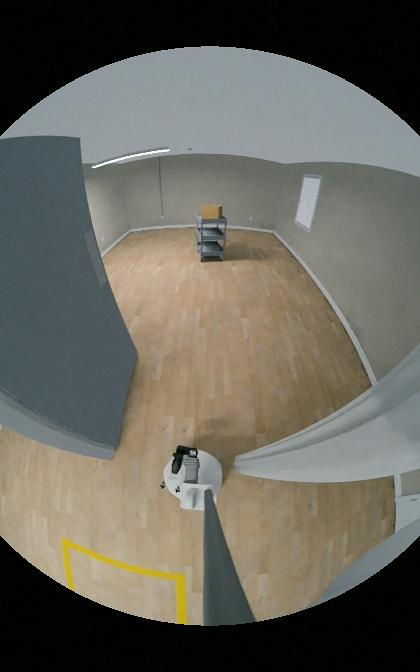

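{"method": "move", "body": {
  "blocking": false,
  "r1": {"base":{"strafe_m":0.12},"contact_limits":{"strafe_m":0.2}}
}}

{"method": "wait", "body": {
  "seconds": 3
}}

{"method": "move", "body": {
  "blocking": false,
  "r1": {"base":{"translate_m":2.0},"contact_limits":{"translate_m":0.2},"joints":{"lift_m":0.8}}
}}

{"method": "wait", "body": {
  "seconds": 10,
  "cameras": ["r1_head_camera"]
}}

{"method": "wait", "body": {
  "seconds": 8,
  "cameras": ["r1_head_camera"]
}}

Scene clock: 644.43 s.
move: r1 moving
r1.base_odometry: x=-0.408 y=+1.892 heading=+2.871
r1.turned_by_wheels: +0.000
r1.turned_by_imu: +0.000
r1.base_tilt: forward=-1.6 right=+1.3
r1.lidar_m: 3.26 0.88 0.63 0.61 2.59 2.93 2.80 2.89 2.33 0.32 0.33 3.06
r1.base_status: strafe_m moving
r1.joint_positions: lift_m=+0.127 arm_m=+0.000 wrist_yaw_rad=+3.003 wrist_pitch_rad=+0.002 wrist_roll_rad=+0.000 gripper_m=+0.056
r1.joint_status: not commanded
r1.measured_speeds: translate_m=+0.000 strafe_m=+0.140 rotate_rad=-0.001 lift_m=+0.000 arm_m=+0.000 wrist_yaw_rad=+0.000 wrist_pitch_rad=+0.000 wrist_roll_rad=+0.000
r1.motor_effort: lift_m=+20(20) arm_m=-4(4) wheel_0=-9(11) wheel_1=+7(10) wheel_2=-1(1)
r1.servo_current: wrist_yaw_rad=46(52) wrist_pitch_rad=46(46) wrist_roll_rad=52(65) gripper_m=46(46)
r1.contact_limits: strafe_m 0.2
r1.hand_pose: x=-0.1026 y=+0.1265 z=+0.3046 quat_wxyz=(+0.069, -0.001, +0.000, +0.998) (m; r1's base frame)
r1.wrist_depth_mm: 138 - - - - - - / 137 167 - - - - - / 138 194 - - - - - / 140 224 - - - - - / 1921 - - - - - - / 1205 1205 193 1308 187 1182 1118 / 842 750 759 809 798 778 820
r2: as last shown
r2.turned_by_imu: +0.000
r2.base_tilt: forward=-0.7 right=+0.1
r2.lidar_m: 0.67 0.72 3.44 2.35 2.05 4.28 1.75 1.31 1.29 1.41 1.48 1.45
r2.motor_effort: lift_m=+21(21) arm_m=-6(6) wheel_0=+7(7) wheel_1=-4(4) wheel_2=+11(11)
r2.servo_current: wrist_yaw_rad=46(59) wrist_pitch_rad=46(52) wrist_roll_rad=52(59) gripper_m=130(130)
r2.contact_limits: translate_m 0.6
r2.wrist_depth_mm: - - 233 161 249 258 265 / - - 234 162 251 259 267 / - - 236 163 252 260 267 / - - 236 164 253 263 270 / - - 237 166 254 264 272 / - - 185 166 179 266 273 / - - 240 - 259 267 276
pictures: none

Scene clock: 645.50 s.
earlier move: r1 done
r1.base_odometry: x=-0.431 y=+1.811 heading=+2.871
r1.turned_by_wheels: +0.000
r1.turned_by_imu: +0.000
r1.base_tilt: forward=-1.6 right=+1.3
r1.lidar_m: 3.24 0.79 0.54 0.53 2.50 2.92 2.78 2.89 2.40 0.40 0.42 3.13
r1.base_status: done
r1.joint_positions: lift_m=+0.127 arm_m=+0.000 wrist_yaw_rad=+3.003 wrist_pitch_rad=+0.002 wrist_roll_rad=+0.000 gripper_m=+0.056
r1.joint_status: not commanded
r1.measured_speeds: all 0
r1.motor_effort: lift_m=+20(20) arm_m=-4(4) wheel_0=-1(11) wheel_1=-1(11) wheel_2=+0(1)
r1.servo_current: wrist_yaw_rad=39(72) wrist_pitch_rad=46(46) wrist_roll_rad=39(65) gripper_m=46(46)
r1.contact_limits: strafe_m 0.2
r1.hand_pose: x=-0.1026 y=+0.1265 z=+0.3046 quat_wxyz=(+0.069, -0.001, +0.000, +0.998) (m; r1's base frame)
r1.wrist_depth_mm: 138 - - - - - - / 137 166 - - - - - / 138 193 - - - - - / 140 224 - - - - - / 1921 - - - - - - / 1182 1182 192 1336 186 1138 1160 / 854 750 750 798 798 778 820
r2.base_odometry: x=-2.490 y=-2.164 heading=-1.267
r2.turned_by_wheels: +0.000
r2.turned_by_imu: +0.000
r2.base_tilt: forward=-0.6 right=+0.0
r2.lidar_m: 0.69 0.69 3.44 2.30 2.03 4.29 1.77 1.32 1.29 1.39 1.48 1.44
r2.base_status: not commanded
r2.joint_positions: lift_m=+0.900 arm_m=+0.300 wrist_yaw_rad=+0.818 wrist_pitch_rad=+0.005 wrist_roll_rad=+0.001 gripper_m=-0.036
r2.joint_status: not commanded
r2.measured_speeds: all 0
r2.motor_effort: lift_m=+21(21) arm_m=-6(6) wheel_0=+7(8) wheel_1=-4(4) wheel_2=+11(11)
r2.servo_current: wrist_yaw_rad=33(65) wrist_pitch_rad=39(52) wrist_roll_rad=46(59) gripper_m=124(130)
r2.contact_limits: translate_m 0.6
r2.hand_pose: x=+0.7320 y=+0.1506 z=+1.0765 quat_wxyz=(+0.918, +0.000, +0.003, +0.397) (m; r2's base frame)
r2.wrist_depth_mm: - - 233 161 248 257 265 / - - 234 162 250 258 267 / - - 236 163 252 260 268 / - - 236 164 252 262 271 / - - 238 166 253 264 272 / - - 185 166 179 266 273 / - - 238 - 258 267 276
wait: 1.07 of 3 s (r1 has come to rest)
pictures: none

Scene clock: 646.00 s.
move: r1 moving
r1.base_odometry: x=-0.461 y=+1.819 heading=+2.871
r1.turned_by_wheels: +0.000
r1.turned_by_imu: +0.000
r1.base_tilt: forward=-1.6 right=+1.2
r1.lidar_m: 3.20 0.78 0.54 0.54 2.49 2.95 2.82 2.91 2.43 0.40 0.43 3.14
r1.base_status: translate_m moving
r1.joint_positions: lift_m=+0.164 arm_m=+0.000 wrist_yaw_rad=+3.003 wrist_pitch_rad=+0.002 wrist_roll_rad=+0.000 gripper_m=+0.056
r1.joint_status: lift_m moving
r1.measured_speeds: translate_m=+0.124 strafe_m=+0.001 rotate_rad=-0.005 lift_m=+0.146 arm_m=+0.000 wrist_yaw_rad=+0.000 wrist_pitch_rad=+0.000 wrist_roll_rad=+0.000
r1.motor_effort: lift_m=+27(27) arm_m=-4(4) wheel_0=+7(7) wheel_1=+6(8) wheel_2=-9(9)
r1.servo_current: wrist_yaw_rad=26(72) wrist_pitch_rad=46(46) wrist_roll_rad=52(59) gripper_m=39(46)
r1.contact_limits: translate_m 0.2
r1.hand_pose: x=-0.1026 y=+0.1265 z=+0.3421 quat_wxyz=(+0.069, -0.001, +0.000, +0.998) (m; r1's base frame)
r1.wrist_depth_mm: 138 - - - - - - / 138 157 - - - - - / 136 198 - - - - - / 139 216 - - - - - / - - - - - - - / 1308 1308 193 1430 187 1281 1229 / 917 831 820 891 866 854 878
r2: as last shown
r2.lidar_m: 0.70 0.70 3.44 2.30 2.05 4.30 1.74 1.33 1.31 1.40 1.48 1.46
r2.motor_effort: lift_m=+21(21) arm_m=-6(6) wheel_0=+7(8) wheel_1=-5(5) wheel_2=+11(12)
r2.servo_current: wrist_yaw_rad=46(59) wrist_pitch_rad=52(52) wrist_roll_rad=46(59) gripper_m=117(124)
r2.contact_limits: translate_m 0.6
r2.wrist_depth_mm: - - 233 160 249 258 265 / - - 235 162 250 259 267 / - - 235 163 252 260 267 / - - 237 164 254 262 270 / - - 238 166 254 263 272 / - - 185 166 179 267 273 / - - 239 - 259 267 276
pictures: none

Scene clock: 653.67 s.
earlier move: r1 done
r1.base_odometry: x=-2.358 y=+2.346 heading=+2.871
r1.turned_by_wheels: +0.000
r1.turned_by_imu: +0.001
r1.base_tilt: forward=-1.6 right=+1.3
r1.lidar_m: 1.27 3.70 2.63 1.08 1.03 1.02 1.87 1.87 2.34 2.21 2.30 3.06
r1.base_status: done
r1.joint_positions: lift_m=+0.800 arm_m=+0.000 wrist_yaw_rad=+3.003 wrist_pitch_rad=+0.002 wrist_roll_rad=+0.000 gripper_m=+0.056
r1.joint_status: all done
r1.measured_speeds: all 0
r1.motor_effort: lift_m=+25(29) arm_m=-4(4) wheel_0=+2(10) wheel_1=+1(10) wheel_2=+2(10)
r1.servo_current: wrist_yaw_rad=59(78) wrist_pitch_rad=39(52) wrist_roll_rad=59(65) gripper_m=46(52)
r1.contact_limits: translate_m 0.2
r1.hand_pose: x=-0.1026 y=+0.1265 z=+0.9771 quat_wxyz=(+0.069, -0.001, +0.000, +0.998) (m; r1's base frame)
r1.wrist_depth_mm: 138 - - - - - - / 137 163 - - 1042 - - / 138 194 - - 1078 - - / 140 224 - - 1042 - - / - - - - - - - / - - 193 - 187 - - / - 152 - 143 - - -
r2.base_odometry: x=-2.490 y=-2.164 heading=-1.267
r2.turned_by_wheels: +0.000
r2.turned_by_imu: +0.001
r2.base_tilt: forward=-0.6 right=+0.1
r2.lidar_m: 0.69 0.70 1.05 1.06 2.03 4.28 1.75 1.33 1.28 1.37 1.48 1.46
r2.base_status: not commanded
r2.joint_positions: lift_m=+0.900 arm_m=+0.300 wrist_yaw_rad=+0.818 wrist_pitch_rad=+0.005 wrist_roll_rad=+0.001 gripper_m=-0.036
r2.joint_status: not commanded
r2.measured_speeds: all 0
r2.motor_effort: lift_m=+21(21) arm_m=-5(6) wheel_0=+7(8) wheel_1=-4(5) wheel_2=+11(12)
r2.servo_current: wrist_yaw_rad=52(59) wrist_pitch_rad=46(52) wrist_roll_rad=39(59) gripper_m=124(130)
r2.contact_limits: translate_m 0.6
r2.hand_pose: x=+0.7320 y=+0.1506 z=+1.0765 quat_wxyz=(+0.918, +0.000, +0.003, +0.397) (m; r2's base frame)
r2.wrist_depth_mm: - - 233 161 248 258 266 / - - 235 162 250 258 267 / - - 236 163 252 260 268 / - - 236 164 252 263 270 / - - 239 165 255 264 272 / - - 185 166 179 266 273 / - - 240 - 259 268 276
wait: 7.67 of 10 s (r1 has come to rest)
pictures: r1_head_camera
Images, in order (width x height): r1_head_camera 420x560.

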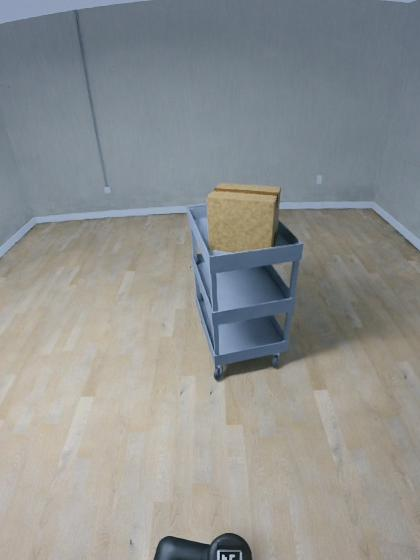

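Scene clock: 661.67 s.
r1.base_odometry: x=-2.358 y=+2.346 heading=+2.871
r1.turned_by_wheels: +0.000
r1.turned_by_imu: -0.001
r1.base_tilt: forward=-1.6 right=+1.2
r1.lidar_m: 1.27 3.71 2.58 1.09 1.06 1.02 1.86 1.86 2.34 2.20 2.29 3.05
r1.base_status: done
r1.joint_positions: lift_m=+0.800 arm_m=+0.000 wrist_yaw_rad=+3.003 wrist_pitch_rad=+0.002 wrist_roll_rad=+0.000 gripper_m=+0.056
r1.joint_status: all done
r1.measured_speeds: all 0
r1.motor_effort: lift_m=+25(29) arm_m=-4(4) wheel_0=+2(10) wheel_1=+1(10) wheel_2=+2(10)
r1.servo_current: wrist_yaw_rad=46(78) wrist_pitch_rad=46(52) wrist_roll_rad=46(65) gripper_m=46(52)
r1.contact_limits: translate_m 0.2
r1.hand_pose: x=-0.1026 y=+0.1265 z=+0.9771 quat_wxyz=(+0.069, -0.001, +0.000, +0.998) (m; r1's base frame)
r1.wrist_depth_mm: 138 - - - - - - / 137 163 - - 1060 - - / 138 194 - - 1060 - - / 140 224 - - 1060 - - / - - - - - - - / - - 193 - 187 - - / - 152 - 143 - - -
r2.base_odometry: x=-2.490 y=-2.164 heading=-1.267
r2.turned_by_wheels: +0.000
r2.turned_by_imu: +0.001
r2.base_tilt: forward=-0.6 right=+0.1
r2.lidar_m: 0.70 0.70 1.04 1.04 2.03 4.27 1.77 1.34 1.30 1.39 1.49 1.44
r2.base_status: not commanded
r2.joint_positions: lift_m=+0.900 arm_m=+0.300 wrist_yaw_rad=+0.818 wrist_pitch_rad=+0.005 wrist_roll_rad=+0.001 gripper_m=-0.036
r2.joint_status: not commanded
r2.measured_speeds: all 0
r2.motor_effort: lift_m=+21(21) arm_m=-6(6) wheel_0=+7(8) wheel_1=-4(5) wheel_2=+11(12)
r2.servo_current: wrist_yaw_rad=52(59) wrist_pitch_rad=46(52) wrist_roll_rad=46(59) gripper_m=124(130)
r2.contact_limits: translate_m 0.6
r2.hand_pose: x=+0.7320 y=+0.1506 z=+1.0765 quat_wxyz=(+0.918, +0.000, +0.003, +0.397) (m; r2's base frame)
r2.wrist_depth_mm: - - 233 160 248 257 265 / - - 235 162 250 258 266 / - - 236 163 250 259 267 / - - 237 164 252 263 270 / - - 238 166 254 263 272 / - - 185 166 179 266 273 / - - 239 - 258 267 276
wait: 8.00 s; at rest by 0.27 s
pictures: r1_head_camera
Images, in order (width x height): r1_head_camera 420x560.

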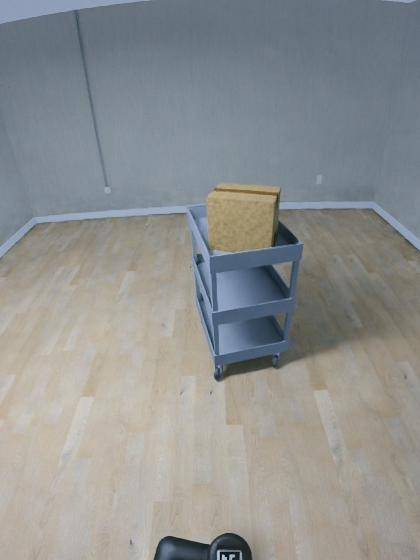

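{"method": "zoom_image", "body": {
  "camera": "r1_head_camera",
  "region": [170, 170, 320, 390]
}}

Scaled by 2.291 from the camera's 420x560 image, which has a finer 600x800 frame.

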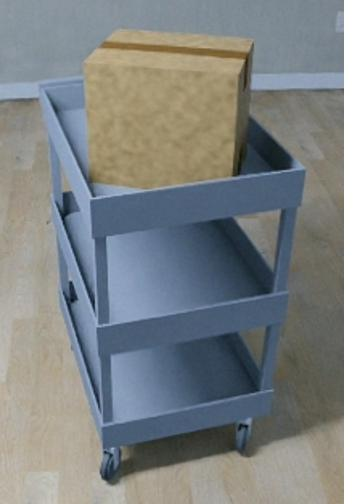

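{"method": "move", "body": {
  "blocking": false,
  "r1": {"base":{"strafe_m":-0.1},"joints":{"lift_m":1.18,"wrist_yaw_rad":0}}
}}

{"method": "wait", "body": {
  "seconds": 2.5
}}

{"method": "wait", "body": {
  "seconds": 2.5
}}

{"method": "move", "body": {
  "blocking": false,
  "r1": {"joints":{"wrist_pitch_rad":1.57,"wrist_roll_rad":1.57,"gripper_m":0.1,"arm_m":0.2}}
}}

{"method": "wait", "body": {
  "seconds": 1.5
}}

{"method": "wait", "body": {
  "seconds": 2,
  "cameras": ["r1_head_camera","r1_wrist_camera"]
}}

Scene clock: 688.73 s.
move: r1 moving
r1.base_odometry: x=-2.348 y=+2.380 heading=+2.871
r1.turned_by_wheels: +0.000
r1.turned_by_imu: +0.000
r1.base_tilt: forward=-1.6 right=+1.3
r1.lidar_m: 1.25 3.74 2.67 1.13 1.07 1.04 1.85 1.87 2.31 2.19 2.24 3.00
r1.base_status: strafe_m moving
r1.joint_positions: lift_m=+0.837 arm_m=+0.000 wrist_yaw_rad=+2.413 wrist_pitch_rad=+0.002 wrist_roll_rad=+0.000 gripper_m=+0.056
r1.joint_status: lift_m moving; wrist_yaw_rad moving
r1.measured_speeds: translate_m=+0.000 strafe_m=-0.141 rotate_rad=+0.000 lift_m=+0.146 arm_m=+0.000 wrist_yaw_rad=-1.821 wrist_pitch_rad=+0.000 wrist_roll_rad=+0.000
r1.motor_effort: lift_m=+27(27) arm_m=-4(4) wheel_0=+9(12) wheel_1=-9(11) wheel_2=+0(2)
r1.servo_current: wrist_yaw_rad=78(130) wrist_pitch_rad=39(52) wrist_roll_rad=59(65) gripper_m=46(46)
r1.hand_pose: x=+0.0139 y=+0.2572 z=+1.0150 quat_wxyz=(+0.356, -0.001, +0.000, +0.934) (m; r1's base frame)
r1.wrist_depth_mm: - - - - - - - / - - 1182 - - - - / - - 1205 - - 1138 - / - - 1182 - - - - / - - - - - - - / - - 190 - 187 - - / - - 177 153 - 1229 -
r2: as last shown
r2.turned_by_imu: +0.000
r2.base_tilt: forward=-0.7 right=+0.0
r2.lidar_m: 0.68 0.70 1.09 1.04 2.04 4.31 1.76 1.32 1.28 1.39 1.50 1.45
r2.motor_effort: lift_m=+21(21) arm_m=-6(6) wheel_0=+7(8) wheel_1=-4(4) wheel_2=+11(12)
r2.servo_current: wrist_yaw_rad=65(65) wrist_pitch_rad=39(46) wrist_roll_rad=46(52) gripper_m=117(130)
r2.contact_limits: translate_m 0.6
r2.wrist_depth_mm: - - 232 161 248 257 265 / - - 235 162 251 259 266 / - - 236 163 252 260 267 / - - 237 164 253 263 270 / - - 239 166 255 265 271 / - - 185 165 179 267 273 / - - 240 - 260 267 276
pictures: none

Scene clock: 690.80 s.
earlier move: r1 done
r1.base_odometry: x=-2.331 y=+2.442 heading=+2.871
r1.turned_by_wheels: +0.000
r1.turned_by_imu: -0.001
r1.base_tilt: forward=-1.6 right=+1.3
r1.lidar_m: 1.26 3.83 2.73 1.17 1.11 1.09 1.82 1.87 2.24 2.11 2.19 2.90
r1.base_status: done
r1.joint_positions: lift_m=+1.180 arm_m=+0.000 wrist_yaw_rad=+0.003 wrist_pitch_rad=+0.002 wrist_roll_rad=+0.000 gripper_m=+0.056
r1.joint_status: all done
r1.measured_speeds: all 0
r1.motor_effort: lift_m=+25(29) arm_m=-4(4) wheel_0=+0(12) wheel_1=+0(11) wheel_2=+0(2)
r1.servo_current: wrist_yaw_rad=52(130) wrist_pitch_rad=39(52) wrist_roll_rad=52(72) gripper_m=46(46)
r1.hand_pose: x=+0.4596 y=-0.0866 z=+1.3571 quat_wxyz=(+1.000, +0.000, +0.001, +0.001) (m; r1's base frame)
r1.wrist_depth_mm: - - - - - - - / - - - - - - - / - - - - - - - / - - - - - - - / - - - - - - - / - - 194 1255 188 - - / - - 1160 153 - - -
r2.base_odometry: x=-2.490 y=-2.164 heading=-1.267
r2.turned_by_wheels: +0.000
r2.turned_by_imu: +0.000
r2.base_tilt: forward=-0.7 right=+0.0
r2.lidar_m: 0.70 0.69 1.14 1.17 2.03 4.30 1.79 1.36 1.31 1.39 1.47 1.44
r2.base_status: not commanded
r2.joint_positions: lift_m=+0.900 arm_m=+0.300 wrist_yaw_rad=+0.818 wrist_pitch_rad=+0.005 wrist_roll_rad=+0.001 gripper_m=-0.036
r2.joint_status: not commanded
r2.measured_speeds: all 0
r2.motor_effort: lift_m=+20(21) arm_m=-6(6) wheel_0=+7(8) wheel_1=-4(5) wheel_2=+11(12)
r2.servo_current: wrist_yaw_rad=46(65) wrist_pitch_rad=39(52) wrist_roll_rad=46(59) gripper_m=130(130)
r2.contact_limits: translate_m 0.6
r2.hand_pose: x=+0.7320 y=+0.1506 z=+1.0765 quat_wxyz=(+0.918, +0.000, +0.003, +0.397) (m; r2's base frame)
r2.wrist_depth_mm: - - 233 160 248 257 265 / - - 235 162 250 260 267 / - - 236 163 252 260 268 / - - 236 164 252 263 270 / - - 238 165 254 264 271 / - - 184 166 179 267 273 / - - 239 - 260 268 274
wait: 2.07 of 2.5 s (r1 has come to rest)
pictures: none

Scene clock: 693.30 s.
r1.base_odometry: x=-2.331 y=+2.442 heading=+2.871
r1.turned_by_wheels: +0.000
r1.turned_by_imu: +0.000
r1.base_tilt: forward=-1.6 right=+1.3
r1.lidar_m: 1.26 3.84 2.73 1.14 1.14 1.07 1.84 1.86 2.25 2.12 2.20 2.88
r1.base_status: done
r1.joint_positions: lift_m=+1.180 arm_m=+0.000 wrist_yaw_rad=+0.003 wrist_pitch_rad=+0.002 wrist_roll_rad=+0.000 gripper_m=+0.056
r1.joint_status: all done
r1.measured_speeds: all 0
r1.motor_effort: lift_m=+25(29) arm_m=-4(4) wheel_0=+1(12) wheel_1=+0(11) wheel_2=+0(2)
r1.servo_current: wrist_yaw_rad=39(130) wrist_pitch_rad=46(52) wrist_roll_rad=52(72) gripper_m=46(46)
r1.hand_pose: x=+0.4596 y=-0.0866 z=+1.3571 quat_wxyz=(+1.000, +0.000, +0.001, +0.001) (m; r1's base frame)
r1.wrist_depth_mm: - - - - - - - / - - - - - - - / - - - - - - - / - - - - - - - / - - - - - - - / - - 193 1281 187 - - / - - 1205 153 - - -
r2.base_odometry: x=-2.490 y=-2.164 heading=-1.267
r2.turned_by_wheels: +0.000
r2.turned_by_imu: +0.000
r2.base_tilt: forward=-0.7 right=+0.0
r2.lidar_m: 0.68 0.68 1.14 1.16 2.07 4.29 1.76 1.34 1.28 1.38 1.49 1.43
r2.base_status: not commanded
r2.joint_positions: lift_m=+0.900 arm_m=+0.300 wrist_yaw_rad=+0.818 wrist_pitch_rad=+0.005 wrist_roll_rad=+0.001 gripper_m=-0.036
r2.joint_status: not commanded
r2.measured_speeds: all 0
r2.motor_effort: lift_m=+21(21) arm_m=-6(6) wheel_0=+7(8) wheel_1=-4(5) wheel_2=+11(12)
r2.servo_current: wrist_yaw_rad=46(65) wrist_pitch_rad=46(52) wrist_roll_rad=46(59) gripper_m=117(130)
r2.contact_limits: translate_m 0.6
r2.hand_pose: x=+0.7320 y=+0.1506 z=+1.0765 quat_wxyz=(+0.918, +0.000, +0.003, +0.397) (m; r2's base frame)
r2.wrist_depth_mm: - - 233 161 249 257 265 / - - 234 161 250 259 267 / - - 235 163 253 259 268 / - - 236 164 253 262 271 / - - 238 166 254 264 272 / - - 185 165 179 266 274 / - - 239 - 258 267 276
wait: 2.50 s; at rest by 0.27 s
pictures: none

Scene clock: 693.80 s.
move: r1 moving
r1.base_odometry: x=-2.331 y=+2.442 heading=+2.871
r1.turned_by_wheels: +0.000
r1.turned_by_imu: +0.000
r1.base_tilt: forward=-1.5 right=+1.3
r1.lidar_m: 1.27 3.86 2.73 1.16 1.14 1.08 1.84 1.89 2.25 2.13 2.21 2.88
r1.base_status: not commanded
r1.joint_positions: lift_m=+1.180 arm_m=+0.051 wrist_yaw_rad=+0.003 wrist_pitch_rad=+0.585 wrist_roll_rad=+0.580 gripper_m=+0.075
r1.joint_status: arm_m moving; wrist_pitch_rad moving; wrist_roll_rad moving; gripper_m moving
r1.measured_speeds: translate_m=+0.000 strafe_m=+0.000 rotate_rad=+0.000 lift_m=+0.000 arm_m=+0.195 wrist_yaw_rad=+0.000 wrist_pitch_rad=+1.819 wrist_roll_rad=+1.817
r1.motor_effort: lift_m=+25(25) arm_m=+5(7) wheel_0=+1(1) wheel_1=+0(0) wheel_2=+0(0)
r1.servo_current: wrist_yaw_rad=46(59) wrist_pitch_rad=52(72) wrist_roll_rad=117(117) gripper_m=78(78)
r1.hand_pose: x=+0.4622 y=-0.0868 z=+1.1986 quat_wxyz=(+0.918, +0.274, +0.276, -0.081) (m; r1's base frame)
r1.wrist_depth_mm: - - - - - - - / - - - - - - - / - - 1138 - - - 1808 / - - 1205 - - 1863 1661 / - - - - 1756 1576 1430 / - - 194 1499 189 1430 1281 / - 1921 1756 143 1366 1281 1182
r2: as last shown
r2.base_tilt: forward=-0.6 right=+0.0
r2.lidar_m: 0.70 0.71 1.14 1.16 2.03 4.30 1.76 1.33 1.31 1.38 1.47 1.42
r2.motor_effort: lift_m=+21(21) arm_m=-5(6) wheel_0=+7(8) wheel_1=-4(5) wheel_2=+11(11)
r2.servo_current: wrist_yaw_rad=46(59) wrist_pitch_rad=46(46) wrist_roll_rad=59(59) gripper_m=130(130)
r2.contact_limits: translate_m 0.6
r2.wrist_depth_mm: - - 233 160 249 258 266 / - - 234 162 250 258 267 / - - 236 163 253 259 267 / - - 236 164 252 263 271 / - - 239 165 254 264 272 / - - 185 166 179 266 273 / - - 240 - 259 267 276
pictures: none

Scene clock: 695.00 s.
earlier move: r1 done
r1.base_odometry: x=-2.331 y=+2.442 heading=+2.871
r1.turned_by_wheels: +0.000
r1.turned_by_imu: +0.000
r1.base_tilt: forward=-1.6 right=+1.3
r1.lidar_m: 1.28 3.83 2.71 1.18 1.14 1.07 1.83 1.86 2.26 2.14 2.20 2.87
r1.base_status: not commanded
r1.joint_positions: lift_m=+1.180 arm_m=+0.200 wrist_yaw_rad=+0.003 wrist_pitch_rad=+1.567 wrist_roll_rad=+1.568 gripper_m=+0.100
r1.joint_status: all done
r1.measured_speeds: all 0
r1.motor_effort: lift_m=+25(25) arm_m=+5(10) wheel_0=+1(1) wheel_1=+0(1) wheel_2=+0(0)
r1.servo_current: wrist_yaw_rad=52(65) wrist_pitch_rad=39(78) wrist_roll_rad=52(124) gripper_m=46(78)
r1.hand_pose: x=+0.3720 y=-0.0874 z=+1.0693 quat_wxyz=(+0.502, +0.499, +0.501, -0.498) (m; r1's base frame)
r1.wrist_depth_mm: 1281 1255 1281 1281 1281 1281 1255 / 1281 1281 1308 1255 1281 1308 1308 / 1281 1281 1281 1255 1308 1308 1281 / 1281 1255 1308 1281 1098 1281 1281 / 1281 1281 1281 1281 1078 1098 1281 / 1336 1336 214 1255 198 1281 1308 / 1308 1281 1308 145 1281 1281 1255
r2.base_odometry: x=-2.490 y=-2.164 heading=-1.267
r2.turned_by_wheels: +0.000
r2.turned_by_imu: +0.000
r2.base_tilt: forward=-0.7 right=+0.1
r2.lidar_m: 0.71 0.69 1.14 1.19 2.06 4.33 1.76 1.34 1.31 1.40 1.48 1.45
r2.base_status: not commanded
r2.joint_positions: lift_m=+0.900 arm_m=+0.300 wrist_yaw_rad=+0.818 wrist_pitch_rad=+0.005 wrist_roll_rad=+0.001 gripper_m=-0.036
r2.joint_status: not commanded
r2.measured_speeds: all 0
r2.motor_effort: lift_m=+21(21) arm_m=-6(6) wheel_0=+7(8) wheel_1=-4(5) wheel_2=+11(12)
r2.servo_current: wrist_yaw_rad=46(59) wrist_pitch_rad=46(52) wrist_roll_rad=52(59) gripper_m=117(130)
r2.contact_limits: translate_m 0.6
r2.hand_pose: x=+0.7320 y=+0.1506 z=+1.0765 quat_wxyz=(+0.918, +0.000, +0.003, +0.397) (m; r2's base frame)
r2.wrist_depth_mm: - - 233 160 249 258 265 / - - 235 162 251 259 267 / - - 236 163 251 260 267 / - - 236 164 253 263 271 / - - 238 166 255 264 271 / - - 185 166 180 267 273 / - - 239 - 259 270 277
wait: 1.20 of 1.5 s (r1 has come to rest)
pictures: none

Scene clock: 697.00 s.
r1.base_odometry: x=-2.331 y=+2.442 heading=+2.871
r1.turned_by_wheels: +0.000
r1.turned_by_imu: +0.000
r1.base_tilt: forward=-1.6 right=+1.3
r1.lidar_m: 1.26 3.84 2.72 1.15 1.14 1.05 1.81 1.85 2.25 2.13 2.19 2.86
r1.base_status: not commanded
r1.joint_positions: lift_m=+1.180 arm_m=+0.200 wrist_yaw_rad=+0.003 wrist_pitch_rad=+1.567 wrist_roll_rad=+1.568 gripper_m=+0.100
r1.joint_status: all done
r1.measured_speeds: all 0
r1.motor_effort: lift_m=+25(25) arm_m=+5(10) wheel_0=+0(1) wheel_1=+0(1) wheel_2=+0(0)
r1.servo_current: wrist_yaw_rad=59(65) wrist_pitch_rad=46(78) wrist_roll_rad=52(124) gripper_m=46(78)
r1.hand_pose: x=+0.3720 y=-0.0874 z=+1.0693 quat_wxyz=(+0.502, +0.499, +0.501, -0.498) (m; r1's base frame)
r1.wrist_depth_mm: 1281 1255 1308 1281 1281 1308 1281 / 1281 1281 1281 1308 1281 1308 1281 / 1281 1255 1308 1281 1281 1255 1308 / 1308 1255 1308 1281 1098 1281 1255 / 1281 1308 1281 1308 1078 1060 1308 / 1255 1255 215 1255 198 1308 1281 / 1281 1281 1308 145 1281 1255 1281
r2.base_odometry: x=-2.490 y=-2.164 heading=-1.267
r2.turned_by_wheels: +0.000
r2.turned_by_imu: +0.000
r2.base_tilt: forward=-0.6 right=+0.1
r2.lidar_m: 0.70 0.70 1.16 1.18 2.05 4.25 1.77 1.35 1.31 1.39 1.50 1.45
r2.base_status: not commanded
r2.joint_positions: lift_m=+0.900 arm_m=+0.300 wrist_yaw_rad=+0.818 wrist_pitch_rad=+0.005 wrist_roll_rad=+0.001 gripper_m=-0.036
r2.joint_status: not commanded
r2.measured_speeds: all 0
r2.motor_effort: lift_m=+20(21) arm_m=-6(6) wheel_0=+7(8) wheel_1=-4(5) wheel_2=+11(12)
r2.servo_current: wrist_yaw_rad=52(59) wrist_pitch_rad=39(52) wrist_roll_rad=52(59) gripper_m=124(130)
r2.contact_limits: translate_m 0.6
r2.hand_pose: x=+0.7320 y=+0.1506 z=+1.0765 quat_wxyz=(+0.918, +0.000, +0.003, +0.397) (m; r2's base frame)
r2.wrist_depth_mm: - - 233 160 249 258 266 / - - 234 162 250 259 267 / - - 236 163 252 259 268 / - - 236 165 253 263 270 / - - 238 166 253 264 272 / - - 185 166 179 266 273 / - - 239 - 258 267 276
wait: 2.00 s; at rest by 0.27 s
pictures: r1_head_camera, r1_wrist_camera
Images, in order (width x height): r1_head_camera 420x560, r1_wrist_camera 616x392.

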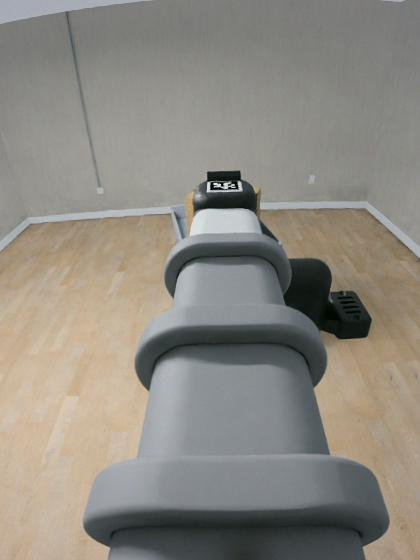

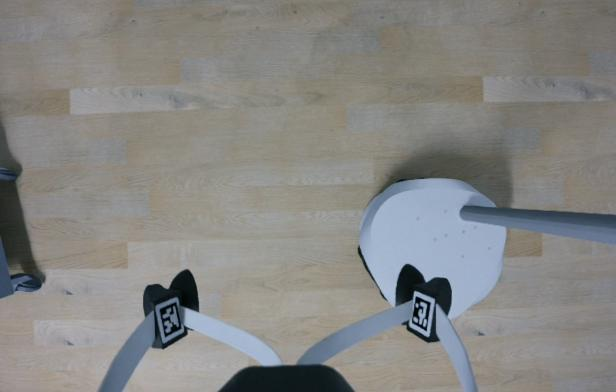

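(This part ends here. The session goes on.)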